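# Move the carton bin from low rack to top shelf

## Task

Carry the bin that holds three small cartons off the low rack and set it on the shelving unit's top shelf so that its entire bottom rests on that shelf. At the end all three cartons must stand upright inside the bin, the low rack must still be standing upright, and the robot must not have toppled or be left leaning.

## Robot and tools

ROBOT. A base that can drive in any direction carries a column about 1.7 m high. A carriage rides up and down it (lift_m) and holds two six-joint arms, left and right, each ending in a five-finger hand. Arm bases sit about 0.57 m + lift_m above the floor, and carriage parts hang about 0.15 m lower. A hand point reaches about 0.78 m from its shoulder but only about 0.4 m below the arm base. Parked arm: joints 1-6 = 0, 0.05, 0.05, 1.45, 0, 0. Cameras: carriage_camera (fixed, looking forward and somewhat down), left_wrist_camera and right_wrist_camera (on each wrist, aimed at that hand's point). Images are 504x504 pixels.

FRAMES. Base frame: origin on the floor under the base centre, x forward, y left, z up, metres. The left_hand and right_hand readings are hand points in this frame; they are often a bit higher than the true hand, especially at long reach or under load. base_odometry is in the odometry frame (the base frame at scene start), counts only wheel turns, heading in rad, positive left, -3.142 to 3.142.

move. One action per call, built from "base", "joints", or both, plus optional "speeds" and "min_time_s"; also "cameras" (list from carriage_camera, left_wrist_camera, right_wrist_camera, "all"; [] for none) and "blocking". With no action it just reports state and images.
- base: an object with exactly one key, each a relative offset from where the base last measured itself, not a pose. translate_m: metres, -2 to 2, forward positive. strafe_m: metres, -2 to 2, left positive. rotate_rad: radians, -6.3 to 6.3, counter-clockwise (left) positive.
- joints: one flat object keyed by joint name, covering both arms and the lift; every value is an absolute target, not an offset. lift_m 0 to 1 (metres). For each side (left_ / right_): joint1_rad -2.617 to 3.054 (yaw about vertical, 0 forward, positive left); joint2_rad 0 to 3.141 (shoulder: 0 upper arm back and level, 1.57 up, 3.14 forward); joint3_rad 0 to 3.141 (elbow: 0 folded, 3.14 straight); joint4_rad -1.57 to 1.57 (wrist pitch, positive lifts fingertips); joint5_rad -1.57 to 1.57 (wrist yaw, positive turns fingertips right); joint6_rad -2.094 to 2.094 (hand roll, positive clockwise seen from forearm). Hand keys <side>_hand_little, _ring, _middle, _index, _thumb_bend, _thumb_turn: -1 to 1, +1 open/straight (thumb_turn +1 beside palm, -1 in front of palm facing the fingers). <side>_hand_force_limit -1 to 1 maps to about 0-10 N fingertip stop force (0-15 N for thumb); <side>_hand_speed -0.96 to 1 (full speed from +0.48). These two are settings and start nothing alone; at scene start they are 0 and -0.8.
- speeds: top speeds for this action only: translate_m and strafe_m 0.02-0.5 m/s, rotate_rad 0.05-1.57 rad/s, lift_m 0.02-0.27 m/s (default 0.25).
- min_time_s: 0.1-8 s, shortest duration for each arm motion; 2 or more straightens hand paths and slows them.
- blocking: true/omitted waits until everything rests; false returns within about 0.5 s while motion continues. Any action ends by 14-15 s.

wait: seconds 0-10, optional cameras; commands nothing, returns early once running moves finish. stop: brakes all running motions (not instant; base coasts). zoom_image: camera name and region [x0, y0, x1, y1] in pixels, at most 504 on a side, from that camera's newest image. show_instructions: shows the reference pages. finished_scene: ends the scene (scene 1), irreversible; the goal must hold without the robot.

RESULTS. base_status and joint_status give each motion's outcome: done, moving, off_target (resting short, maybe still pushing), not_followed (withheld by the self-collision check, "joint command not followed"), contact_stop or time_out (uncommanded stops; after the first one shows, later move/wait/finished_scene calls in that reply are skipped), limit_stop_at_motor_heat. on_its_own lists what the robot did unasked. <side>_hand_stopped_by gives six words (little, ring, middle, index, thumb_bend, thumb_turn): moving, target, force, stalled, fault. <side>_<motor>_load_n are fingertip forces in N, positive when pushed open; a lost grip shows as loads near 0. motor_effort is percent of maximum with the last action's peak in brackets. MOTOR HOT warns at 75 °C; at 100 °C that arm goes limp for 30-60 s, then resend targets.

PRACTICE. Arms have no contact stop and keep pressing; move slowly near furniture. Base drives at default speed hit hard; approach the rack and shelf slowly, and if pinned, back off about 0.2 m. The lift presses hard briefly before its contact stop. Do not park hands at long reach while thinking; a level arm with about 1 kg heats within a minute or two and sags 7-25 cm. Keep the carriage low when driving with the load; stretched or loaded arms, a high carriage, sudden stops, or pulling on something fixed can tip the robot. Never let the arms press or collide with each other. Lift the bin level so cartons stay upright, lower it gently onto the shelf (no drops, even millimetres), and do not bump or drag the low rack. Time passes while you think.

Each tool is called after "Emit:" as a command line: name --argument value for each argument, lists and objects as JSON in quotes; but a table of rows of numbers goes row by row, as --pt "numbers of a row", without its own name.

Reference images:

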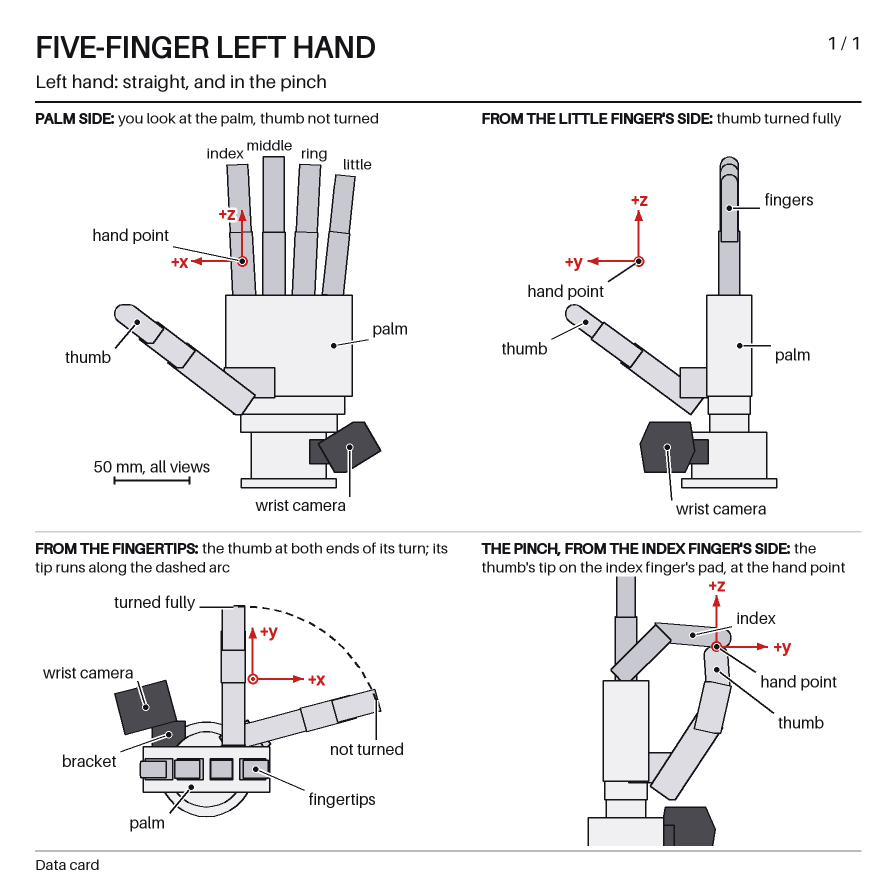

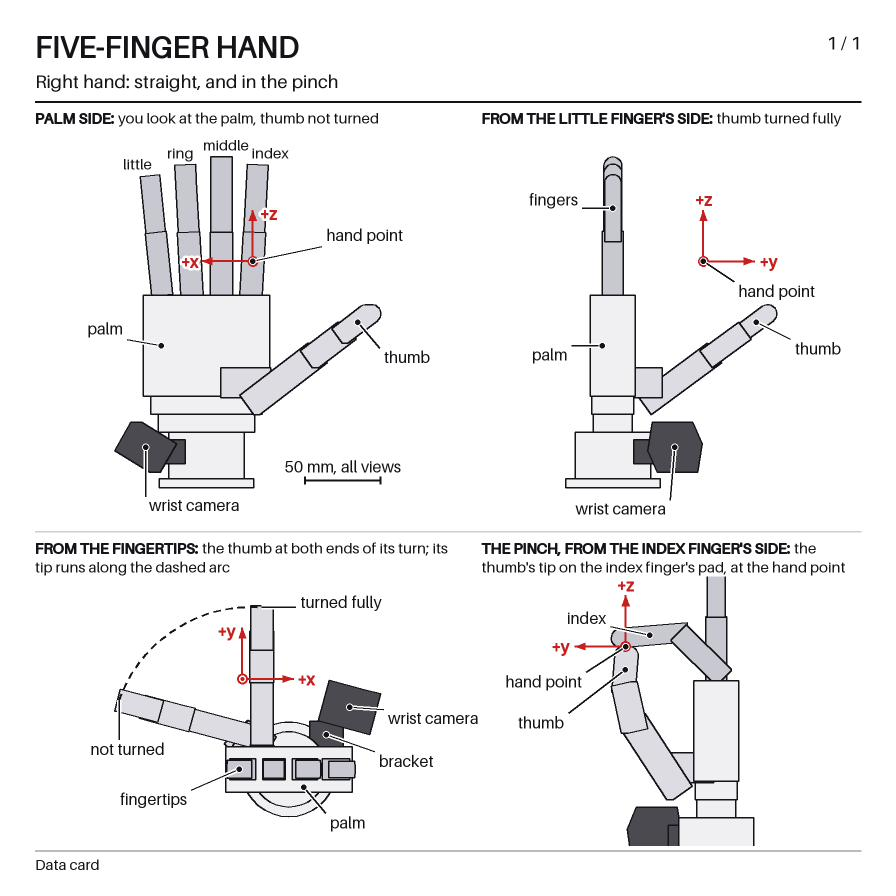

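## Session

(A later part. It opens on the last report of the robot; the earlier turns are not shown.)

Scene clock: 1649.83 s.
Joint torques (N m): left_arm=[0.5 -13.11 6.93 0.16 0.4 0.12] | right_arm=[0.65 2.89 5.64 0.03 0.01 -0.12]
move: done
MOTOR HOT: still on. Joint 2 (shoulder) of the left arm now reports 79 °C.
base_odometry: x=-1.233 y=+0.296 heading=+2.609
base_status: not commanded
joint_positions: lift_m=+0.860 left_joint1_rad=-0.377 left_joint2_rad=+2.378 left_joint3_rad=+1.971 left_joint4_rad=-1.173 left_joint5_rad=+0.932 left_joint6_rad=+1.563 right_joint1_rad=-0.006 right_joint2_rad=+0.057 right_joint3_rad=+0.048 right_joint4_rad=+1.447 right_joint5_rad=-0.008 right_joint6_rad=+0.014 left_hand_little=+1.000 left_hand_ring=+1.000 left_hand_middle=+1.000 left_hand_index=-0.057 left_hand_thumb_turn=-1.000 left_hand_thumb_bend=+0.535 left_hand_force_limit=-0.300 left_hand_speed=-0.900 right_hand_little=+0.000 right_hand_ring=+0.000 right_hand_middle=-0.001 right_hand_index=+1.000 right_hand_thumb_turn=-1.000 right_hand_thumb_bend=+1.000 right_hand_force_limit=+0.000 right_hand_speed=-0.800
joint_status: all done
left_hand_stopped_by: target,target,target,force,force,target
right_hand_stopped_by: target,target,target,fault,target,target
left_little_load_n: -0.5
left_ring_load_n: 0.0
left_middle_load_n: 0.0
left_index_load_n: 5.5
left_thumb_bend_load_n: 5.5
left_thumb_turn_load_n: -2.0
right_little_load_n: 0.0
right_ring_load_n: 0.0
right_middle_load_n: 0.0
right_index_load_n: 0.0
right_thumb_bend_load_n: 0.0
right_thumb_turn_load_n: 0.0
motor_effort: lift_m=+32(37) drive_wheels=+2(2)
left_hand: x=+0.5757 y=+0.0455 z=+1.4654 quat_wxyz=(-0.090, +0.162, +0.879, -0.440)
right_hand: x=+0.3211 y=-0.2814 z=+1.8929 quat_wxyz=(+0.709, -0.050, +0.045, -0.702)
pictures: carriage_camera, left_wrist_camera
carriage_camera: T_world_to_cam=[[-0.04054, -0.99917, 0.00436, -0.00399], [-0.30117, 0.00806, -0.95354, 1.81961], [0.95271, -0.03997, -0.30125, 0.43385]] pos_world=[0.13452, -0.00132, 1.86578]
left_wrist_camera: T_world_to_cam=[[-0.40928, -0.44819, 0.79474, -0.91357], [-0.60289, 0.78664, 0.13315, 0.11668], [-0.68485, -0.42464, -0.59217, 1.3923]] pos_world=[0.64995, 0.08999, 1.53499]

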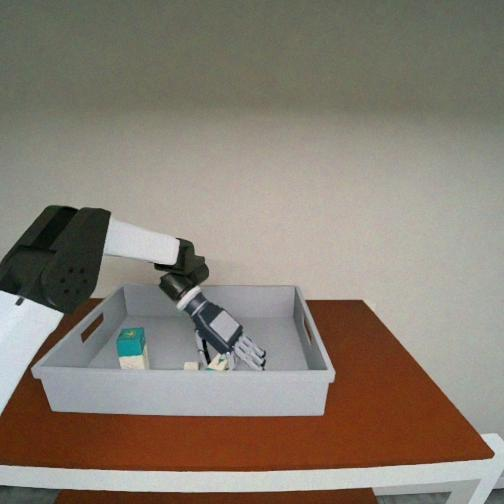

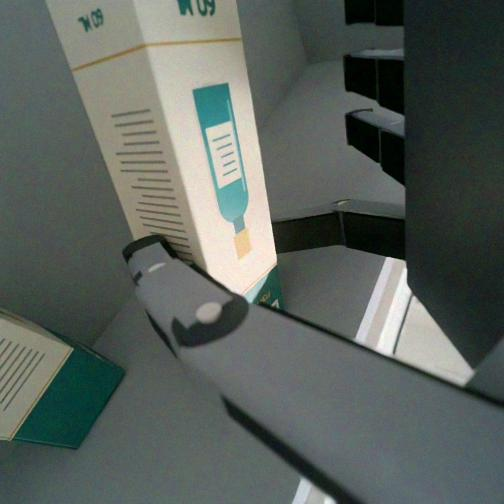

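Emit:
move --joints '{"lift_m": 0.95}' --speeds '{"lift_m": 0.08}'

Emit:
move --joints '{"left_joint1_rad": 0.0, "left_joint2_rad": 2.18, "left_joint3_rad": 1.70, "left_joint4_rad": -1.06}' --min_time_s 4

Emit:
move --base '{"translate_m": 0.06}' --speeds '{"translate_m": 0.06}'

Emit:
move --base '{"strafe_m": -0.2}' --speeds '{"strafe_m": 0.08}' --cameras '["left_wrist_camera", "carriage_camera"]'

Scene clock: 1728.97 s.
Joint torques (N m): left_arm=[0.32 -13.53 7.05 0.19 0.43 0.2] | right_arm=[0.69 2.88 5.72 0.03 0.01 -0.12]
move: done
MOTOR HOT: still on. Joint 2 (shoulder) of the left arm now reports 81 °C.
base_odometry: x=-1.233 y=+0.296 heading=+2.609
base_status: not commanded
joint_positions: lift_m=+0.950 left_joint1_rad=-0.377 left_joint2_rad=+2.382 left_joint3_rad=+1.972 left_joint4_rad=-1.175 left_joint5_rad=+0.930 left_joint6_rad=+1.563 right_joint1_rad=-0.006 right_joint2_rad=+0.057 right_joint3_rad=+0.048 right_joint4_rad=+1.447 right_joint5_rad=-0.008 right_joint6_rad=+0.014 left_hand_little=+1.000 left_hand_ring=+1.000 left_hand_middle=+1.000 left_hand_index=-0.057 left_hand_thumb_turn=-1.000 left_hand_thumb_bend=+0.535 left_hand_force_limit=-0.300 left_hand_speed=-0.900 right_hand_little=+0.000 right_hand_ring=+0.000 right_hand_middle=-0.001 right_hand_index=+1.000 right_hand_thumb_turn=-1.000 right_hand_thumb_bend=+1.000 right_hand_force_limit=+0.000 right_hand_speed=-0.800
joint_status: all done
left_hand_stopped_by: target,target,target,force,force,target
right_hand_stopped_by: target,target,target,fault,target,target
left_little_load_n: 0.0
left_ring_load_n: 0.0
left_middle_load_n: 0.0
left_index_load_n: 5.5
left_thumb_bend_load_n: 5.5
left_thumb_turn_load_n: -2.0
right_little_load_n: 0.0
right_ring_load_n: -0.5
right_middle_load_n: -0.5
right_index_load_n: 0.0
right_thumb_bend_load_n: 0.0
right_thumb_turn_load_n: 0.0
motor_effort: lift_m=+32(38) drive_wheels=+2(2)
left_hand: x=+0.5755 y=+0.0459 z=+1.5542 quat_wxyz=(-0.092, +0.161, +0.879, -0.439)
right_hand: x=+0.3211 y=-0.2814 z=+1.9829 quat_wxyz=(+0.709, -0.050, +0.045, -0.702)
pictures: none

Scene clock: 1733.27 s.
Joint torques (N m): left_arm=[0.4 -16.17 4.36 0.44 0.46 0.18] | right_arm=[0.69 2.86 5.65 0.03 0 -0.12]
move: done
MOTOR HOT: still on. Joint 2 (shoulder) of the left arm now reports 83 °C.
base_odometry: x=-1.233 y=+0.296 heading=+2.609
base_status: not commanded
joint_positions: lift_m=+0.950 left_joint1_rad=-0.004 left_joint2_rad=+2.220 left_joint3_rad=+1.712 left_joint4_rad=-1.078 left_joint5_rad=+0.930 left_joint6_rad=+1.563 right_joint1_rad=-0.006 right_joint2_rad=+0.057 right_joint3_rad=+0.048 right_joint4_rad=+1.447 right_joint5_rad=-0.008 right_joint6_rad=+0.014 left_hand_little=+1.000 left_hand_ring=+1.000 left_hand_middle=+1.000 left_hand_index=-0.057 left_hand_thumb_turn=-1.000 left_hand_thumb_bend=+0.535 left_hand_force_limit=-0.300 left_hand_speed=-0.900 right_hand_little=+0.000 right_hand_ring=+0.000 right_hand_middle=-0.001 right_hand_index=+1.000 right_hand_thumb_turn=-1.000 right_hand_thumb_bend=+1.000 right_hand_force_limit=+0.000 right_hand_speed=-0.800
joint_status: all done
left_hand_stopped_by: target,target,target,force,force,target
right_hand_stopped_by: target,target,target,fault,target,target
left_little_load_n: 0.0
left_ring_load_n: 0.0
left_middle_load_n: 0.0
left_index_load_n: 5.5
left_thumb_bend_load_n: 5.5
left_thumb_turn_load_n: -2.0
right_little_load_n: 0.0
right_ring_load_n: 0.0
right_middle_load_n: 0.0
right_index_load_n: 0.0
right_thumb_bend_load_n: 0.0
right_thumb_turn_load_n: 0.0
motor_effort: lift_m=+32(33) drive_wheels=+2(2)
left_hand: x=+0.6116 y=+0.1927 z=+1.5585 quat_wxyz=(-0.009, -0.005, +0.894, -0.448)
right_hand: x=+0.3211 y=-0.2814 z=+1.9829 quat_wxyz=(+0.709, -0.050, +0.045, -0.702)
pictures: none

Scene clock: 1734.83 s.
Joint torques (N m): left_arm=[0.55 -16.01 4.36 0.4 0.46 0.11] | right_arm=[0.68 2.86 5.67 0.02 0.01 -0.12]
move: done
MOTOR HOT: still on. Joint 2 (shoulder) of the left arm now reports 83 °C.
base_odometry: x=-1.285 y=+0.327 heading=+2.610
base_status: done
joint_positions: lift_m=+0.950 left_joint1_rad=-0.003 left_joint2_rad=+2.218 left_joint3_rad=+1.712 left_joint4_rad=-1.071 left_joint5_rad=+0.930 left_joint6_rad=+1.563 right_joint1_rad=-0.006 right_joint2_rad=+0.057 right_joint3_rad=+0.048 right_joint4_rad=+1.448 right_joint5_rad=-0.008 right_joint6_rad=+0.014 left_hand_little=+1.000 left_hand_ring=+1.000 left_hand_middle=+1.000 left_hand_index=-0.057 left_hand_thumb_turn=-1.000 left_hand_thumb_bend=+0.535 left_hand_force_limit=-0.300 left_hand_speed=-0.900 right_hand_little=+0.000 right_hand_ring=+0.000 right_hand_middle=-0.001 right_hand_index=+1.000 right_hand_thumb_turn=-1.000 right_hand_thumb_bend=+1.000 right_hand_force_limit=+0.000 right_hand_speed=-0.800
joint_status: not commanded
left_hand_stopped_by: target,target,target,force,force,target
right_hand_stopped_by: target,target,target,fault,target,target
left_little_load_n: 0.0
left_ring_load_n: 0.0
left_middle_load_n: 0.0
left_index_load_n: 5.5
left_thumb_bend_load_n: 5.5
left_thumb_turn_load_n: -2.0
right_little_load_n: 0.0
right_ring_load_n: 0.0
right_middle_load_n: 0.0
right_index_load_n: 0.0
right_thumb_bend_load_n: 0.0
right_thumb_turn_load_n: 0.0
motor_effort: lift_m=+33(33) drive_wheels=-4(9)
left_hand: x=+0.6136 y=+0.1933 z=+1.5588 quat_wxyz=(-0.005, -0.004, +0.894, -0.448)
right_hand: x=+0.3208 y=-0.2814 z=+1.9830 quat_wxyz=(+0.709, -0.049, +0.044, -0.702)
pictures: none

Scene clock: 1737.97 s.
Joint torques (N m): left_arm=[0.03 -15.99 4.63 0.36 0.44 0.15] | right_arm=[0.62 2.88 5.61 0.02 0 -0.12]
move: done
MOTOR HOT: still on. Joint 2 (shoulder) of the left arm now reports 83 °C.
base_odometry: x=-1.184 y=+0.499 heading=+2.610
base_status: done
joint_positions: lift_m=+0.950 left_joint1_rad=-0.001 left_joint2_rad=+2.218 left_joint3_rad=+1.712 left_joint4_rad=-1.071 left_joint5_rad=+0.930 left_joint6_rad=+1.563 right_joint1_rad=-0.005 right_joint2_rad=+0.057 right_joint3_rad=+0.048 right_joint4_rad=+1.448 right_joint5_rad=-0.008 right_joint6_rad=+0.014 left_hand_little=+1.000 left_hand_ring=+1.000 left_hand_middle=+1.000 left_hand_index=-0.057 left_hand_thumb_turn=-1.000 left_hand_thumb_bend=+0.535 left_hand_force_limit=-0.300 left_hand_speed=-0.900 right_hand_little=+0.000 right_hand_ring=+0.000 right_hand_middle=-0.001 right_hand_index=+1.000 right_hand_thumb_turn=-1.000 right_hand_thumb_bend=+1.000 right_hand_force_limit=+0.000 right_hand_speed=-0.800
joint_status: not commanded
left_hand_stopped_by: target,target,target,force,force,target
right_hand_stopped_by: target,target,target,fault,target,target
left_little_load_n: 0.0
left_ring_load_n: 0.0
left_middle_load_n: 0.0
left_index_load_n: 5.5
left_thumb_bend_load_n: 5.5
left_thumb_turn_load_n: -2.0
right_little_load_n: 0.0
right_ring_load_n: -0.5
right_middle_load_n: 0.0
right_index_load_n: 0.0
right_thumb_bend_load_n: 0.0
right_thumb_turn_load_n: 0.0
motor_effort: lift_m=+33(33) drive_wheels=-3(7)
left_hand: x=+0.6141 y=+0.1942 z=+1.5591 quat_wxyz=(-0.004, -0.004, +0.894, -0.448)
right_hand: x=+0.3209 y=-0.2815 z=+1.9830 quat_wxyz=(+0.709, -0.049, +0.045, -0.702)
pictures: carriage_camera, left_wrist_camera
carriage_camera: T_world_to_cam=[[-0.04054, -0.99917, 0.00436, -0.00439], [-0.30117, 0.00806, -0.95354, 1.90553], [0.95271, -0.03997, -0.30125, 0.46099]] pos_world=[0.13452, -0.00132, 1.95588]
left_wrist_camera: T_world_to_cam=[[-0.21985, -0.56914, 0.7923, -0.99479], [-0.8507, 0.50937, 0.12985, 0.22162], [-0.47748, -0.64546, -0.59615, 1.45896]] pos_world=[0.66645, 0.26264, 1.62915]

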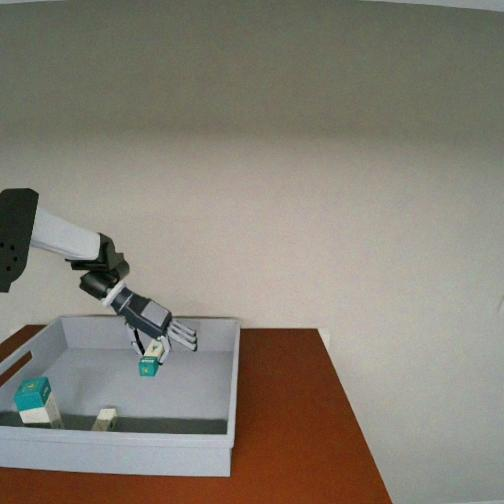

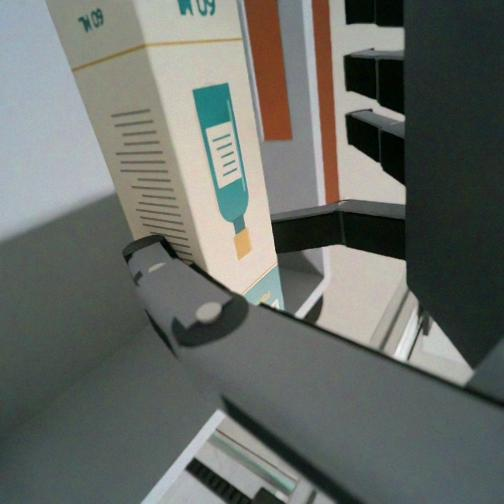

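Emit:
move --joints '{"lift_m": 0.81}' --speeds '{"lift_m": 0.08}'

Emit:
move --joints '{"lift_m": 0.798}' --speeds '{"lift_m": 0.02}' --cameras '["left_wrist_camera"]'

Scene clock: 1747.10 s.
Joint torques (N m): left_arm=[0.14 -15.2 4.81 0.28 0.4 0.14] | right_arm=[0.65 2.81 5.56 0.04 -0.01 -0.12]
move: done
MOTOR HOT: still on. Joint 2 (shoulder) of the left arm now reports 84 °C.
base_odometry: x=-1.184 y=+0.499 heading=+2.610
base_status: not commanded
joint_positions: lift_m=+0.810 left_joint1_rad=-0.001 left_joint2_rad=+2.210 left_joint3_rad=+1.708 left_joint4_rad=-1.069 left_joint5_rad=+0.929 left_joint6_rad=+1.563 right_joint1_rad=-0.005 right_joint2_rad=+0.057 right_joint3_rad=+0.048 right_joint4_rad=+1.448 right_joint5_rad=-0.008 right_joint6_rad=+0.014 left_hand_little=+1.000 left_hand_ring=+1.000 left_hand_middle=+1.000 left_hand_index=-0.057 left_hand_thumb_turn=-1.000 left_hand_thumb_bend=+0.535 left_hand_force_limit=-0.300 left_hand_speed=-0.900 right_hand_little=+0.000 right_hand_ring=+0.000 right_hand_middle=-0.001 right_hand_index=+1.000 right_hand_thumb_turn=-1.000 right_hand_thumb_bend=+1.000 right_hand_force_limit=+0.000 right_hand_speed=-0.800
joint_status: all done
left_hand_stopped_by: target,target,target,force,force,target
right_hand_stopped_by: target,target,target,fault,target,target
left_little_load_n: 0.0
left_ring_load_n: 0.0
left_middle_load_n: 0.0
left_index_load_n: 5.5
left_thumb_bend_load_n: 5.5
left_thumb_turn_load_n: -2.0
right_little_load_n: 0.0
right_ring_load_n: 0.0
right_middle_load_n: 0.0
right_index_load_n: -0.5
right_thumb_bend_load_n: 0.0
right_thumb_turn_load_n: 0.0
motor_effort: lift_m=+29(29) drive_wheels=-3(3)
left_hand: x=+0.6140 y=+0.1943 z=+1.4213 quat_wxyz=(-0.002, -0.003, +0.894, -0.448)
right_hand: x=+0.3209 y=-0.2815 z=+1.8434 quat_wxyz=(+0.709, -0.049, +0.045, -0.702)
pictures: none

Scene clock: 1748.00 s.
Joint torques (N m): left_arm=[0.38 -14.91 4.82 0.41 0.39 0.15] | right_arm=[0.64 2.92 5.61 0.04 0 -0.12]
move: done
MOTOR HOT: still on. Joint 2 (shoulder) of the left arm now reports 84 °C.
base_odometry: x=-1.184 y=+0.499 heading=+2.610
base_status: not commanded
joint_positions: lift_m=+0.798 left_joint1_rad=-0.001 left_joint2_rad=+2.209 left_joint3_rad=+1.708 left_joint4_rad=-1.069 left_joint5_rad=+0.929 left_joint6_rad=+1.563 right_joint1_rad=-0.005 right_joint2_rad=+0.057 right_joint3_rad=+0.048 right_joint4_rad=+1.448 right_joint5_rad=-0.008 right_joint6_rad=+0.014 left_hand_little=+1.000 left_hand_ring=+1.000 left_hand_middle=+1.000 left_hand_index=-0.057 left_hand_thumb_turn=-1.000 left_hand_thumb_bend=+0.535 left_hand_force_limit=-0.300 left_hand_speed=-0.900 right_hand_little=+0.000 right_hand_ring=+0.000 right_hand_middle=-0.001 right_hand_index=+1.000 right_hand_thumb_turn=-1.000 right_hand_thumb_bend=+1.000 right_hand_force_limit=+0.000 right_hand_speed=-0.800
joint_status: all done
left_hand_stopped_by: target,target,target,force,force,target
right_hand_stopped_by: target,target,target,fault,target,target
left_little_load_n: 0.0
left_ring_load_n: 0.0
left_middle_load_n: 0.0
left_index_load_n: 5.5
left_thumb_bend_load_n: 5.5
left_thumb_turn_load_n: -2.0
right_little_load_n: 0.0
right_ring_load_n: 0.0
right_middle_load_n: 0.0
right_index_load_n: 0.0
right_thumb_bend_load_n: 0.0
right_thumb_turn_load_n: 0.0
motor_effort: lift_m=+25(27) drive_wheels=-3(3)
left_hand: x=+0.6141 y=+0.1943 z=+1.4099 quat_wxyz=(-0.001, -0.003, +0.894, -0.448)
right_hand: x=+0.3209 y=-0.2815 z=+1.8316 quat_wxyz=(+0.709, -0.049, +0.045, -0.702)
left_wrist_camera: T_world_to_cam=[[-0.22504, -0.56968, 0.79045, -0.87056], [-0.85147, 0.50936, 0.12468, 0.24873], [-0.47365, -0.64499, -0.5997, 1.37269]] pos_world=[0.66605, 0.26274, 1.48032]

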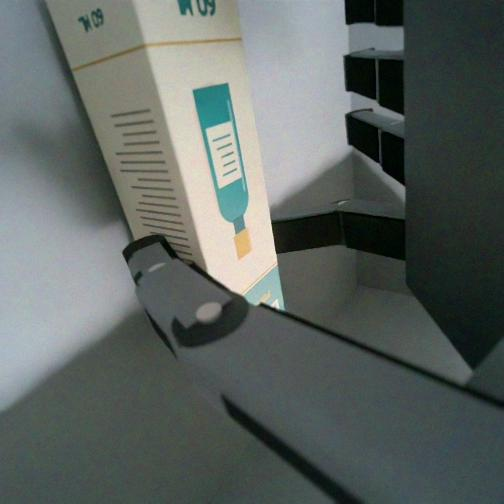

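Emit:
move --joints '{"lift_m": 0.793}' --speeds '{"lift_m": 0.02}' --cameras '[]'

Scene clock: 1751.77 s.
Joint torques (N m): left_arm=[0.21 -14.94 4.86 0.34 0.39 0.18] | right_arm=[0.64 2.97 5.74 0.04 -0.01 -0.13]
move: done
MOTOR HOT: still on. Joint 2 (shoulder) of the left arm now reports 86 °C.
base_odometry: x=-1.184 y=+0.499 heading=+2.610
base_status: not commanded
joint_positions: lift_m=+0.793 left_joint1_rad=-0.001 left_joint2_rad=+2.209 left_joint3_rad=+1.708 left_joint4_rad=-1.068 left_joint5_rad=+0.931 left_joint6_rad=+1.563 right_joint1_rad=-0.005 right_joint2_rad=+0.057 right_joint3_rad=+0.047 right_joint4_rad=+1.447 right_joint5_rad=-0.008 right_joint6_rad=+0.014 left_hand_little=+1.000 left_hand_ring=+1.000 left_hand_middle=+1.000 left_hand_index=-0.057 left_hand_thumb_turn=-1.000 left_hand_thumb_bend=+0.535 left_hand_force_limit=-0.300 left_hand_speed=-0.900 right_hand_little=+0.000 right_hand_ring=+0.000 right_hand_middle=-0.001 right_hand_index=+1.000 right_hand_thumb_turn=-1.000 right_hand_thumb_bend=+1.000 right_hand_force_limit=+0.000 right_hand_speed=-0.800
joint_status: all done
left_hand_stopped_by: target,target,target,force,force,target
right_hand_stopped_by: target,target,target,fault,target,target
left_little_load_n: 0.0
left_ring_load_n: 0.0
left_middle_load_n: 0.0
left_index_load_n: 5.5
left_thumb_bend_load_n: 5.5
left_thumb_turn_load_n: -2.0
right_little_load_n: 0.0
right_ring_load_n: 0.0
right_middle_load_n: 0.0
right_index_load_n: 0.0
right_thumb_bend_load_n: 0.0
right_thumb_turn_load_n: 0.0
motor_effort: lift_m=+26(27) drive_wheels=-3(3)
left_hand: x=+0.6144 y=+0.1940 z=+1.4050 quat_wxyz=(-0.001, -0.003, +0.894, -0.449)
right_hand: x=+0.3210 y=-0.2815 z=+1.8264 quat_wxyz=(+0.709, -0.049, +0.045, -0.702)

Emit:
move --joints '{"lift_m": 0.789}' --speeds '{"lift_m": 0.02}' --cameras '["left_wrist_camera"]'

Scene clock: 1755.03 s.
Joint torques (N m): left_arm=[0.25 -14.48 4.92 0.38 0.34 0.11] | right_arm=[0.61 2.93 5.6 0.02 0 -0.12]
move: done
MOTOR HOT: still on. Joint 2 (shoulder) of the left arm now reports 87 °C.
base_odometry: x=-1.184 y=+0.499 heading=+2.610
base_status: not commanded
joint_positions: lift_m=+0.789 left_joint1_rad=+0.000 left_joint2_rad=+2.202 left_joint3_rad=+1.708 left_joint4_rad=-1.069 left_joint5_rad=+0.937 left_joint6_rad=+1.563 right_joint1_rad=-0.005 right_joint2_rad=+0.057 right_joint3_rad=+0.047 right_joint4_rad=+1.447 right_joint5_rad=-0.008 right_joint6_rad=+0.014 left_hand_little=+1.000 left_hand_ring=+1.000 left_hand_middle=+1.000 left_hand_index=-0.057 left_hand_thumb_turn=-1.000 left_hand_thumb_bend=+0.535 left_hand_force_limit=-0.300 left_hand_speed=-0.900 right_hand_little=+0.000 right_hand_ring=+0.000 right_hand_middle=-0.001 right_hand_index=+1.000 right_hand_thumb_turn=-1.000 right_hand_thumb_bend=+1.000 right_hand_force_limit=+0.000 right_hand_speed=-0.800
joint_status: all done
left_hand_stopped_by: target,target,target,force,force,target
right_hand_stopped_by: target,target,target,fault,target,target
left_little_load_n: 0.0
left_ring_load_n: 0.0
left_middle_load_n: 0.0
left_index_load_n: 5.5
left_thumb_bend_load_n: 5.0
left_thumb_turn_load_n: -2.0
right_little_load_n: 0.0
right_ring_load_n: 0.0
right_middle_load_n: 0.0
right_index_load_n: 0.0
right_thumb_bend_load_n: 0.0
right_thumb_turn_load_n: 0.0
motor_effort: lift_m=+25(26) drive_wheels=-3(3)
left_hand: x=+0.6148 y=+0.1931 z=+1.4044 quat_wxyz=(+0.002, -0.001, +0.892, -0.451)
right_hand: x=+0.3210 y=-0.2815 z=+1.8225 quat_wxyz=(+0.709, -0.049, +0.045, -0.702)
left_wrist_camera: T_world_to_cam=[[-0.23027, -0.56346, 0.7934, -0.86889], [-0.85249, 0.50999, 0.11477, 0.26495], [-0.4693, -0.64994, -0.59778, 1.36451]] pos_world=[0.66615, 0.26214, 1.47464]

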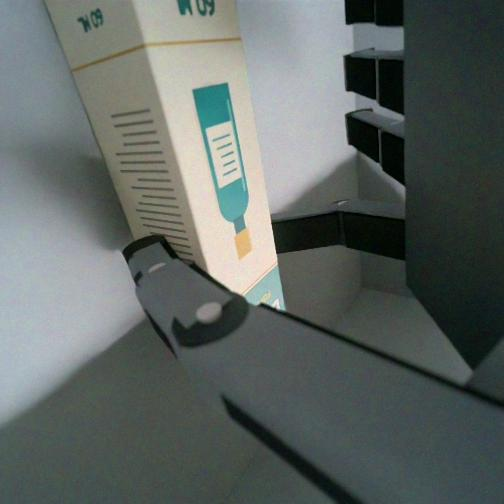

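Emit:
move --joints '{"left_hand_speed": -0.7, "left_hand_index": 0.4, "left_hand_thumb_bend": 0.85}' --cameras '["left_wrist_camera"]'

Emit:
move --joints '{"lift_m": 0.95}' --speeds '{"lift_m": 0.08}' --cameras '["carriage_camera"]'

Emit:
move --joints '{"left_joint1_rad": 0.0, "left_joint2_rad": 1.2, "left_joint3_rad": 0.9, "left_joint4_rad": 0.3, "left_joint5_rad": 0, "left_joint6_rad": 0.0}' --min_time_s 4

Emit:
move --joints '{"left_joint1_rad": 0.0, "left_joint2_rad": 0.05, "left_joint3_rad": 0.05, "left_joint4_rad": 1.45, "left_joint5_rad": 0, "left_joint6_rad": 0.0}' --min_time_s 4 --cameras '["carriage_camera"]'

Scene clock: 1767.60 s.
Joint torques (N m): left_arm=[0.17 -14.46 4.7 0.38 0.34 0.14] | right_arm=[0.61 2.93 5.67 0.03 0 -0.11]
move: done
MOTOR HOT: still on. Joint 2 (shoulder) of the left arm now reports 89 °C.
base_odometry: x=-1.184 y=+0.499 heading=+2.610
base_status: not commanded
joint_positions: lift_m=+0.789 left_joint1_rad=+0.000 left_joint2_rad=+2.202 left_joint3_rad=+1.708 left_joint4_rad=-1.068 left_joint5_rad=+0.936 left_joint6_rad=+1.563 right_joint1_rad=-0.005 right_joint2_rad=+0.057 right_joint3_rad=+0.047 right_joint4_rad=+1.447 right_joint5_rad=-0.008 right_joint6_rad=+0.014 left_hand_little=+1.000 left_hand_ring=+1.000 left_hand_middle=+1.000 left_hand_index=+0.400 left_hand_thumb_turn=-1.000 left_hand_thumb_bend=+0.850 left_hand_force_limit=-0.300 left_hand_speed=-0.700 right_hand_little=+0.000 right_hand_ring=+0.000 right_hand_middle=-0.001 right_hand_index=+1.000 right_hand_thumb_turn=-1.000 right_hand_thumb_bend=+1.000 right_hand_force_limit=+0.000 right_hand_speed=-0.800
joint_status: all done
left_hand_stopped_by: target,target,target,target,target,target
right_hand_stopped_by: target,target,target,fault,target,target
left_little_load_n: 0.0
left_ring_load_n: 0.0
left_middle_load_n: 0.0
left_index_load_n: 0.0
left_thumb_bend_load_n: 0.0
left_thumb_turn_load_n: 0.0
right_little_load_n: 0.0
right_ring_load_n: 0.0
right_middle_load_n: -0.5
right_index_load_n: 0.0
right_thumb_bend_load_n: 0.0
right_thumb_turn_load_n: 0.0
motor_effort: lift_m=+26(26) drive_wheels=-3(3)
left_hand: x=+0.6149 y=+0.1933 z=+1.4043 quat_wxyz=(+0.002, -0.001, +0.892, -0.451)
right_hand: x=+0.3210 y=-0.2815 z=+1.8225 quat_wxyz=(+0.709, -0.049, +0.045, -0.702)
left_wrist_camera: T_world_to_cam=[[-0.23058, -0.56404, 0.7929, -0.86769], [-0.85253, 0.50991, 0.11481, 0.26498], [-0.46907, -0.6495, -0.59844, 1.36532]] pos_world=[0.66625, 0.26224, 1.47464]

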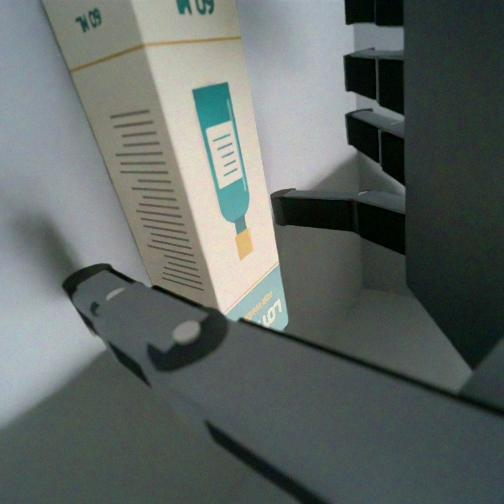

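Scene clock: 1769.97 s.
Joint torques (N m): left_arm=[0.09 -14.28 5.07 0.31 0.34 0.13] | right_arm=[0.64 2.96 5.68 0.04 0 -0.12]
move: done
MOTOR HOT: still on. Joint 2 (shoulder) of the left arm now reports 89 °C.
base_odometry: x=-1.184 y=+0.499 heading=+2.610
base_status: not commanded
joint_positions: lift_m=+0.950 left_joint1_rad=+0.000 left_joint2_rad=+2.200 left_joint3_rad=+1.706 left_joint4_rad=-1.066 left_joint5_rad=+0.934 left_joint6_rad=+1.563 right_joint1_rad=-0.005 right_joint2_rad=+0.057 right_joint3_rad=+0.047 right_joint4_rad=+1.447 right_joint5_rad=-0.008 right_joint6_rad=+0.014 left_hand_little=+1.000 left_hand_ring=+1.000 left_hand_middle=+1.000 left_hand_index=+0.400 left_hand_thumb_turn=-1.000 left_hand_thumb_bend=+0.850 left_hand_force_limit=-0.300 left_hand_speed=-0.700 right_hand_little=+0.000 right_hand_ring=+0.000 right_hand_middle=-0.001 right_hand_index=+1.000 right_hand_thumb_turn=-1.000 right_hand_thumb_bend=+1.000 right_hand_force_limit=+0.000 right_hand_speed=-0.800
joint_status: all done
left_hand_stopped_by: target,target,target,target,target,target
right_hand_stopped_by: target,target,target,fault,target,target
left_little_load_n: 0.0
left_ring_load_n: 0.0
left_middle_load_n: 0.0
left_index_load_n: 0.0
left_thumb_bend_load_n: 0.0
left_thumb_turn_load_n: 0.0
right_little_load_n: 0.0
right_ring_load_n: 0.0
right_middle_load_n: 0.0
right_index_load_n: 0.5
right_thumb_bend_load_n: 0.0
right_thumb_turn_load_n: 0.0
motor_effort: lift_m=+31(39) drive_wheels=-3(3)
left_hand: x=+0.6148 y=+0.1936 z=+1.5646 quat_wxyz=(+0.003, -0.001, +0.893, -0.450)
right_hand: x=+0.3210 y=-0.2815 z=+1.9829 quat_wxyz=(+0.709, -0.049, +0.045, -0.702)
carriage_camera: T_world_to_cam=[[-0.04054, -0.99917, 0.00436, -0.00439], [-0.30117, 0.00806, -0.95354, 1.90553], [0.95271, -0.03997, -0.30125, 0.46099]] pos_world=[0.13452, -0.00132, 1.95588]

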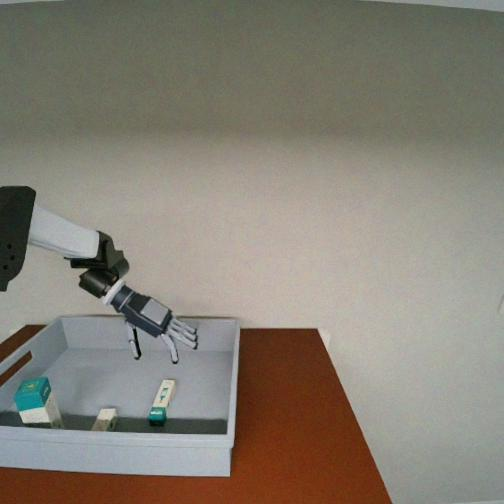

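Scene clock: 1774.27 s.
Joint torques (N m): left_arm=[0.09 -6.76 5.79 2.14 -0.17 -0.01] | right_arm=[0.62 2.93 5.67 0.03 0 -0.12]
move: done
MOTOR HOT: still on. Joint 2 (shoulder) of the left arm now reports 88 °C.
base_odometry: x=-1.184 y=+0.499 heading=+2.610
base_status: not commanded
joint_positions: lift_m=+0.950 left_joint1_rad=+0.000 left_joint2_rad=+1.218 left_joint3_rad=+0.915 left_joint4_rad=+0.284 left_joint5_rad=+0.008 left_joint6_rad=+0.009 right_joint1_rad=-0.005 right_joint2_rad=+0.057 right_joint3_rad=+0.047 right_joint4_rad=+1.447 right_joint5_rad=-0.008 right_joint6_rad=+0.014 left_hand_little=+1.000 left_hand_ring=+1.000 left_hand_middle=+1.000 left_hand_index=+0.400 left_hand_thumb_turn=-1.000 left_hand_thumb_bend=+0.850 left_hand_force_limit=-0.300 left_hand_speed=-0.700 right_hand_little=+0.000 right_hand_ring=+0.000 right_hand_middle=-0.001 right_hand_index=+1.000 right_hand_thumb_turn=-1.000 right_hand_thumb_bend=+1.000 right_hand_force_limit=+0.000 right_hand_speed=-0.800
joint_status: all done
left_hand_stopped_by: target,target,target,target,target,target
right_hand_stopped_by: target,target,target,fault,target,target
left_little_load_n: 0.0
left_ring_load_n: 0.0
left_middle_load_n: 0.0
left_index_load_n: 0.0
left_thumb_bend_load_n: 0.0
left_thumb_turn_load_n: 0.0
right_little_load_n: 0.0
right_ring_load_n: 0.0
right_middle_load_n: -0.5
right_index_load_n: 0.0
right_thumb_bend_load_n: 0.0
right_thumb_turn_load_n: -0.5
motor_effort: lift_m=+32(33) drive_wheels=-3(3)
left_hand: x=+0.6714 y=+0.2822 z=+1.8190 quat_wxyz=(+0.495, -0.500, +0.509, -0.495)
right_hand: x=+0.3210 y=-0.2815 z=+1.9829 quat_wxyz=(+0.709, -0.049, +0.045, -0.702)
pictures: none

Scene clock: 1778.57 s.
Joint torques (N m): left_arm=[0.1 2.77 3.93 0.18 -0.15 -0.02] | right_arm=[0.62 2.95 5.68 0.03 0 -0.12]
move: done
MOTOR HOT: still on. Joint 2 (shoulder) of the left arm now reports 84 °C.
base_odometry: x=-1.184 y=+0.499 heading=+2.610
base_status: not commanded
joint_positions: lift_m=+0.950 left_joint1_rad=+0.000 left_joint2_rad=+0.060 left_joint3_rad=+0.063 left_joint4_rad=+1.432 left_joint5_rad=+0.006 left_joint6_rad=+0.008 right_joint1_rad=-0.005 right_joint2_rad=+0.057 right_joint3_rad=+0.047 right_joint4_rad=+1.447 right_joint5_rad=-0.008 right_joint6_rad=+0.014 left_hand_little=+1.000 left_hand_ring=+1.000 left_hand_middle=+1.000 left_hand_index=+0.400 left_hand_thumb_turn=-1.000 left_hand_thumb_bend=+0.850 left_hand_force_limit=-0.300 left_hand_speed=-0.700 right_hand_little=+0.000 right_hand_ring=+0.000 right_hand_middle=-0.001 right_hand_index=+1.000 right_hand_thumb_turn=-1.000 right_hand_thumb_bend=+1.000 right_hand_force_limit=+0.000 right_hand_speed=-0.800
joint_status: all done
left_hand_stopped_by: target,target,target,target,target,target
right_hand_stopped_by: target,target,target,fault,target,target
left_little_load_n: -0.5
left_ring_load_n: 0.0
left_middle_load_n: 0.0
left_index_load_n: 0.0
left_thumb_bend_load_n: 0.0
left_thumb_turn_load_n: 0.0
right_little_load_n: 0.0
right_ring_load_n: 0.0
right_middle_load_n: 0.0
right_index_load_n: 0.0
right_thumb_bend_load_n: 0.0
right_thumb_turn_load_n: 0.0
motor_effort: lift_m=+32(33) drive_wheels=-3(3)
left_hand: x=+0.3215 y=+0.2826 z=+1.9865 quat_wxyz=(+0.708, -0.045, +0.050, -0.703)
right_hand: x=+0.3210 y=-0.2815 z=+1.9829 quat_wxyz=(+0.709, -0.049, +0.045, -0.702)
carriage_camera: T_world_to_cam=[[-0.04054, -0.99917, 0.00436, -0.00439], [-0.30117, 0.00806, -0.95354, 1.90553], [0.95271, -0.03997, -0.30125, 0.46099]] pos_world=[0.13452, -0.00132, 1.95588]

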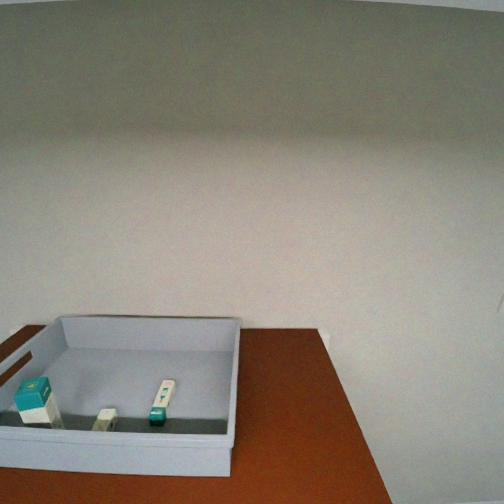

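Emit:
move --base '{"strafe_m": -0.228}' --speeds '{"strafe_m": 0.08}' --cameras '["carriage_camera"]'

Emit:
wait --seconds 10

Emit:
move --joints '{"left_joint1_rad": 0.0, "left_joint2_rad": 2.028, "left_joint3_rad": 1.412, "left_joint4_rad": -0.962, "left_joint5_rad": -0.93, "left_joint6_rad": -1.57, "left_hand_thumb_bend": 0.75, "left_hand_index": 0.35}' --min_time_s 6 --cameras '["carriage_camera", "left_wrist_camera"]'

Scene clock: 1797.93 s.
Joint torques (N m): left_arm=[0.29 2.8 4.01 0.18 -0.1 -0.01] | right_arm=[0.57 2.93 5.67 0.03 -0.01 -0.12]
move: done
MOTOR HOT: still on. Joint 2 (shoulder) of the left arm now reports 75 °C.
base_odometry: x=-1.069 y=+0.696 heading=+2.611
base_status: done
joint_positions: lift_m=+0.950 left_joint1_rad=+0.000 left_joint2_rad=+0.060 left_joint3_rad=+0.063 left_joint4_rad=+1.436 left_joint5_rad=+0.004 left_joint6_rad=+0.008 right_joint1_rad=-0.004 right_joint2_rad=+0.057 right_joint3_rad=+0.047 right_joint4_rad=+1.447 right_joint5_rad=-0.007 right_joint6_rad=+0.014 left_hand_little=+1.000 left_hand_ring=+1.000 left_hand_middle=+1.000 left_hand_index=+0.400 left_hand_thumb_turn=-1.000 left_hand_thumb_bend=+0.850 left_hand_force_limit=-0.300 left_hand_speed=-0.700 right_hand_little=+0.000 right_hand_ring=+0.000 right_hand_middle=-0.001 right_hand_index=+1.000 right_hand_thumb_turn=-1.000 right_hand_thumb_bend=+1.000 right_hand_force_limit=+0.000 right_hand_speed=-0.800
joint_status: not commanded
left_hand_stopped_by: target,target,target,target,target,target
right_hand_stopped_by: target,target,target,fault,target,target
left_little_load_n: 0.0
left_ring_load_n: 0.0
left_middle_load_n: 0.0
left_index_load_n: -0.5
left_thumb_bend_load_n: 0.0
left_thumb_turn_load_n: 0.0
right_little_load_n: 0.0
right_ring_load_n: 0.0
right_middle_load_n: 0.0
right_index_load_n: 0.0
right_thumb_bend_load_n: 0.0
right_thumb_turn_load_n: 0.0
motor_effort: lift_m=+31(33) drive_wheels=-3(7)
left_hand: x=+0.3204 y=+0.2831 z=+1.9870 quat_wxyz=(+0.708, -0.045, +0.048, -0.703)
right_hand: x=+0.3210 y=-0.2815 z=+1.9829 quat_wxyz=(+0.709, -0.049, +0.045, -0.702)
carriage_camera: T_world_to_cam=[[-0.04054, -0.99917, 0.00436, -0.00439], [-0.30117, 0.00806, -0.95354, 1.90553], [0.95271, -0.03997, -0.30125, 0.46099]] pos_world=[0.13452, -0.00132, 1.95588]

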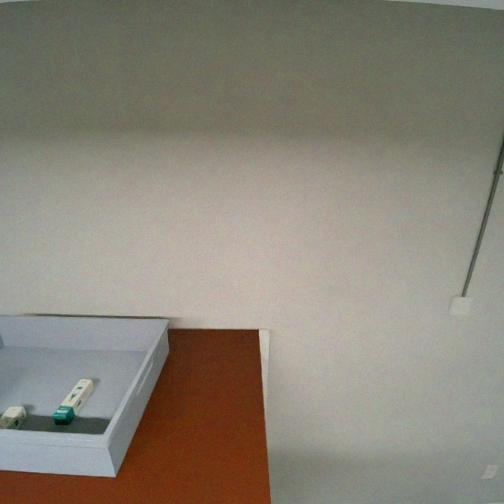

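Scene clock: 1807.93 s.
Joint torques (N m): left_arm=[0.21 2.93 4.08 0.15 -0.1 0] | right_arm=[0.57 2.95 5.67 0.02 0 -0.11]
MOTOR HOT: cleared for the motors of the left arm.
base_odometry: x=-1.069 y=+0.696 heading=+2.611
base_status: done
joint_positions: lift_m=+0.950 left_joint1_rad=+0.000 left_joint2_rad=+0.060 left_joint3_rad=+0.063 left_joint4_rad=+1.436 left_joint5_rad=+0.003 left_joint6_rad=+0.008 right_joint1_rad=-0.004 right_joint2_rad=+0.057 right_joint3_rad=+0.047 right_joint4_rad=+1.447 right_joint5_rad=-0.007 right_joint6_rad=+0.014 left_hand_little=+1.000 left_hand_ring=+1.000 left_hand_middle=+1.000 left_hand_index=+0.400 left_hand_thumb_turn=-1.000 left_hand_thumb_bend=+0.850 left_hand_force_limit=-0.300 left_hand_speed=-0.700 right_hand_little=+0.000 right_hand_ring=+0.000 right_hand_middle=-0.001 right_hand_index=+1.000 right_hand_thumb_turn=-1.000 right_hand_thumb_bend=+1.000 right_hand_force_limit=+0.000 right_hand_speed=-0.800
joint_status: not commanded
left_hand_stopped_by: target,target,target,target,target,target
right_hand_stopped_by: target,target,target,fault,target,target
left_little_load_n: 0.0
left_ring_load_n: 0.0
left_middle_load_n: 0.0
left_index_load_n: 0.0
left_thumb_bend_load_n: 0.0
left_thumb_turn_load_n: 0.0
right_little_load_n: 0.0
right_ring_load_n: 0.0
right_middle_load_n: 0.0
right_index_load_n: 0.0
right_thumb_bend_load_n: 0.0
right_thumb_turn_load_n: 0.0
motor_effort: lift_m=+32(33) drive_wheels=-3(7)
left_hand: x=+0.3204 y=+0.2832 z=+1.9870 quat_wxyz=(+0.708, -0.045, +0.048, -0.703)
right_hand: x=+0.3210 y=-0.2815 z=+1.9829 quat_wxyz=(+0.709, -0.049, +0.045, -0.702)
wait: 10.00 s; at rest by 0.27 s
pictures: none

Scene clock: 1814.23 s.
Joint torques (N m): left_arm=[0.09 -9.13 7.39 0.11 -0.62 0] | right_arm=[0.59 2.93 5.67 0.03 0 -0.12]
move: done
base_odometry: x=-1.069 y=+0.696 heading=+2.611
base_status: not commanded
joint_positions: lift_m=+0.950 left_joint1_rad=+0.000 left_joint2_rad=+2.013 left_joint3_rad=+1.387 left_joint4_rad=-0.944 left_joint5_rad=-0.923 left_joint6_rad=-1.561 right_joint1_rad=-0.004 right_joint2_rad=+0.057 right_joint3_rad=+0.047 right_joint4_rad=+1.447 right_joint5_rad=-0.007 right_joint6_rad=+0.014 left_hand_little=+1.000 left_hand_ring=+1.000 left_hand_middle=+1.000 left_hand_index=+0.350 left_hand_thumb_turn=-1.000 left_hand_thumb_bend=+0.750 left_hand_force_limit=-0.300 left_hand_speed=-0.700 right_hand_little=+0.000 right_hand_ring=+0.000 right_hand_middle=-0.001 right_hand_index=+1.000 right_hand_thumb_turn=-1.000 right_hand_thumb_bend=+1.000 right_hand_force_limit=+0.000 right_hand_speed=-0.800
joint_status: all done
left_hand_stopped_by: target,target,target,target,target,target
right_hand_stopped_by: target,target,target,fault,target,target
left_little_load_n: 0.0
left_ring_load_n: 0.0
left_middle_load_n: 0.0
left_index_load_n: -0.5
left_thumb_bend_load_n: 0.0
left_thumb_turn_load_n: 0.0
right_little_load_n: 0.0
right_ring_load_n: 0.0
right_middle_load_n: 0.0
right_index_load_n: 0.0
right_thumb_bend_load_n: 0.0
right_thumb_turn_load_n: 0.0
motor_effort: lift_m=+31(33) drive_wheels=-3(3)
left_hand: x=+0.6214 y=+0.4325 z=+1.5570 quat_wxyz=(+0.445, -0.895, +0.004, +0.001)
right_hand: x=+0.3210 y=-0.2815 z=+1.9829 quat_wxyz=(+0.709, -0.049, +0.045, -0.702)
carriage_camera: T_world_to_cam=[[-0.04054, -0.99917, 0.00436, -0.00439], [-0.30117, 0.00806, -0.95354, 1.90553], [0.95271, -0.03997, -0.30125, 0.46099]] pos_world=[0.13452, -0.00132, 1.95588]
left_wrist_camera: T_world_to_cam=[[0.23922, 0.572, 0.7846, -1.62265], [0.84765, -0.51714, 0.11857, -0.48713], [0.47357, 0.6367, -0.60856, 0.48879]] pos_world=[0.56961, 0.36502, 1.62835]

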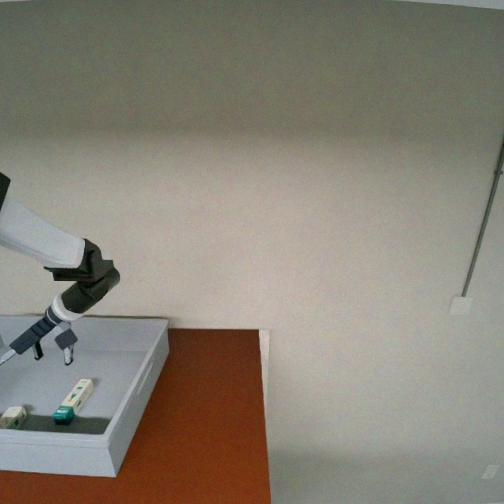

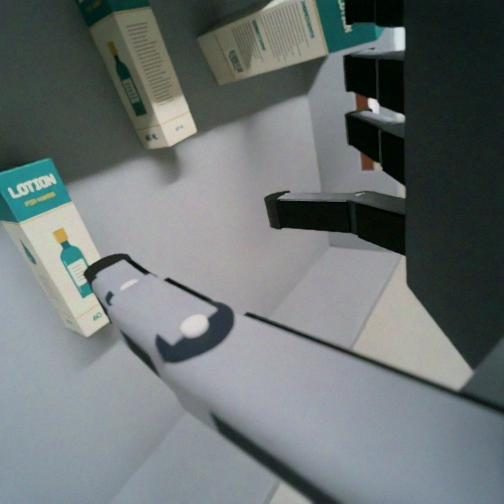

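Emit:
move --cameras '["left_wrist_camera", "carriage_camera"]'

Scene clock: 1835.80 s.
Joint torques (N m): left_arm=[0.12 -9.09 7.6 0.08 -0.6 0.05] | right_arm=[0.55 2.92 5.67 0.03 0 -0.12]
base_odometry: x=-1.069 y=+0.696 heading=+2.611
base_status: not commanded
joint_positions: lift_m=+0.950 left_joint1_rad=+0.000 left_joint2_rad=+2.013 left_joint3_rad=+1.387 left_joint4_rad=-0.944 left_joint5_rad=-0.923 left_joint6_rad=-1.562 right_joint1_rad=-0.004 right_joint2_rad=+0.057 right_joint3_rad=+0.047 right_joint4_rad=+1.447 right_joint5_rad=-0.007 right_joint6_rad=+0.014 left_hand_little=+1.000 left_hand_ring=+1.000 left_hand_middle=+1.000 left_hand_index=+0.350 left_hand_thumb_turn=-1.000 left_hand_thumb_bend=+0.750 left_hand_force_limit=-0.300 left_hand_speed=-0.700 right_hand_little=+0.000 right_hand_ring=+0.000 right_hand_middle=-0.001 right_hand_index=+1.000 right_hand_thumb_turn=-1.000 right_hand_thumb_bend=+1.000 right_hand_force_limit=+0.000 right_hand_speed=-0.800
joint_status: all done
left_hand_stopped_by: target,target,target,target,target,target
right_hand_stopped_by: target,target,target,fault,target,target
left_little_load_n: 0.0
left_ring_load_n: 0.0
left_middle_load_n: 0.0
left_index_load_n: 0.0
left_thumb_bend_load_n: 0.0
left_thumb_turn_load_n: 0.0
right_little_load_n: 0.0
right_ring_load_n: 0.0
right_middle_load_n: 0.0
right_index_load_n: 0.0
right_thumb_bend_load_n: 0.0
right_thumb_turn_load_n: 0.0
motor_effort: lift_m=+31(33) drive_wheels=-3(3)
left_hand: x=+0.6213 y=+0.4325 z=+1.5570 quat_wxyz=(+0.445, -0.895, +0.004, +0.002) (m; base frame)
right_hand: x=+0.3210 y=-0.2815 z=+1.9829 quat_wxyz=(+0.709, -0.049, +0.045, -0.702) (m; base frame)
pictures: carriage_camera, left_wrist_camera
camera_calibration:
carriage_camera: T_world_to_cam=[[-0.04054, -0.99917, 0.00436, -0.00439], [-0.30117, 0.00806, -0.95354, 1.90553], [0.95271, -0.03997, -0.30125, 0.46099]] pos_world=[0.13452, -0.00132, 1.95588]
left_wrist_camera: T_world_to_cam=[[0.2392, 0.57175, 0.78478, -1.62283], [0.84776, -0.51702, 0.11828, -0.48668], [0.47338, 0.63702, -0.60838, 0.48853]] pos_world=[0.56951, 0.36502, 1.62835]

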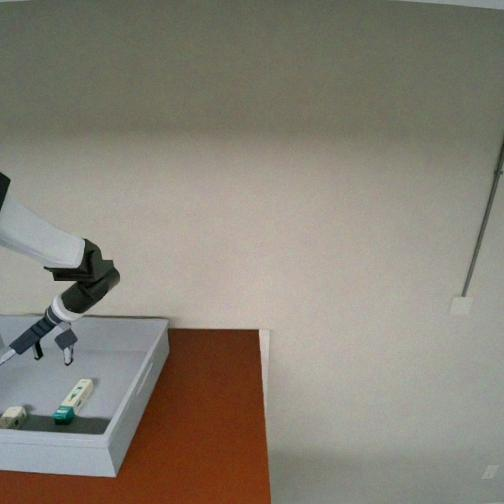

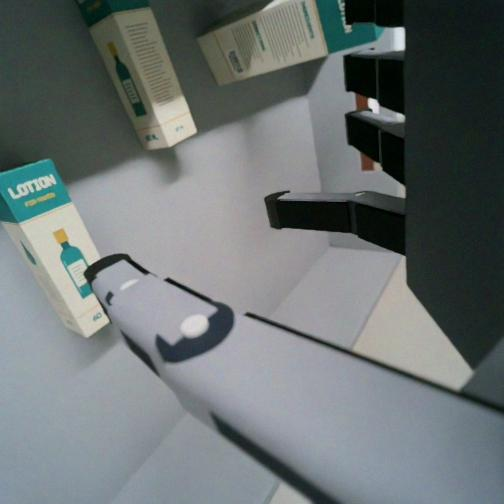

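Emit:
zoom_image --camera "left_wrist_camera" --region '[0, 100, 300, 400]'

Scaled by 1.680 from the camera's image (finer frame: 720x720).

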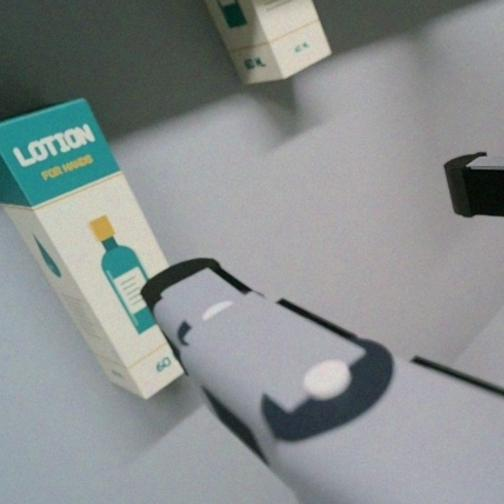

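Emit:
move --base '{"translate_m": 0.015}' --joints '{"lift_m": 0.87}' --speeds '{"translate_m": 0.05, "lift_m": 0.1}' --cameras '["left_wrist_camera", "carriage_camera"]'

Scene clock: 1906.50 s.
Joint torques (N m): left_arm=[0.01 -9.96 6.72 0.09 -0.6 0.02] | right_arm=[0.55 2.84 5.7 0.03 -0.01 -0.12]
move: done
base_odometry: x=-1.082 y=+0.704 heading=+2.610
base_status: done
joint_positions: lift_m=+0.870 left_joint1_rad=+0.000 left_joint2_rad=+2.020 left_joint3_rad=+1.393 left_joint4_rad=-0.952 left_joint5_rad=-0.927 left_joint6_rad=-1.562 right_joint1_rad=-0.004 right_joint2_rad=+0.057 right_joint3_rad=+0.047 right_joint4_rad=+1.447 right_joint5_rad=-0.007 right_joint6_rad=+0.014 left_hand_little=+1.000 left_hand_ring=+1.000 left_hand_middle=+1.000 left_hand_index=+0.350 left_hand_thumb_turn=-1.000 left_hand_thumb_bend=+0.750 left_hand_force_limit=-0.300 left_hand_speed=-0.700 right_hand_little=+0.000 right_hand_ring=+0.000 right_hand_middle=-0.001 right_hand_index=+1.000 right_hand_thumb_turn=-1.000 right_hand_thumb_bend=+1.000 right_hand_force_limit=+0.000 right_hand_speed=-0.800
joint_status: all done
left_hand_stopped_by: target,target,target,target,target,target
right_hand_stopped_by: target,target,target,fault,target,target
left_little_load_n: 0.5
left_ring_load_n: 0.0
left_middle_load_n: 0.0
left_index_load_n: 0.0
left_thumb_bend_load_n: 0.0
left_thumb_turn_load_n: 0.0
right_little_load_n: 0.0
right_ring_load_n: 0.0
right_middle_load_n: 0.0
right_index_load_n: 0.0
right_thumb_bend_load_n: 0.0
right_thumb_turn_load_n: 0.0
motor_effort: lift_m=+29(29) drive_wheels=+2(5)
left_hand: x=+0.6208 y=+0.4331 z=+1.4764 quat_wxyz=(+0.447, -0.895, +0.006, +0.005)
right_hand: x=+0.3211 y=-0.2815 z=+1.9031 quat_wxyz=(+0.709, -0.049, +0.045, -0.702)
pictures: carriage_camera, left_wrist_camera
carriage_camera: T_world_to_cam=[[-0.04054, -0.99917, 0.00436, -0.00404], [-0.30117, 0.00806, -0.95354, 1.82963], [0.95271, -0.03997, -0.30125, 0.43701]] pos_world=[0.13452, -0.00132, 1.87628]
left_wrist_camera: T_world_to_cam=[[0.24564, 0.56917, 0.78467, -1.56249], [0.84896, -0.51704, 0.10927, -0.46392], [0.4679, 0.63931, -0.6102, 0.44444]] pos_world=[0.56971, 0.36532, 1.54793]

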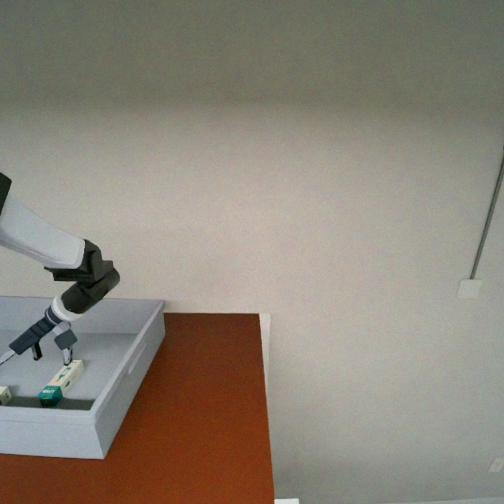

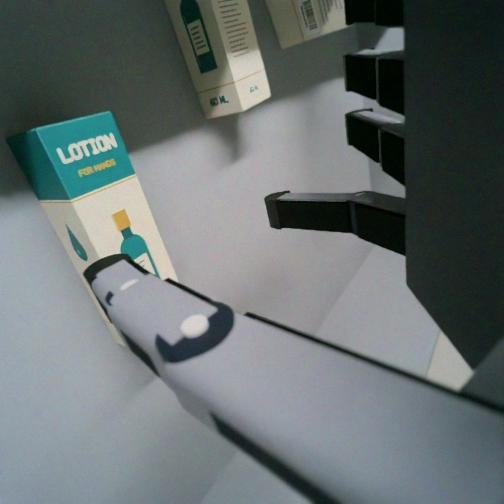

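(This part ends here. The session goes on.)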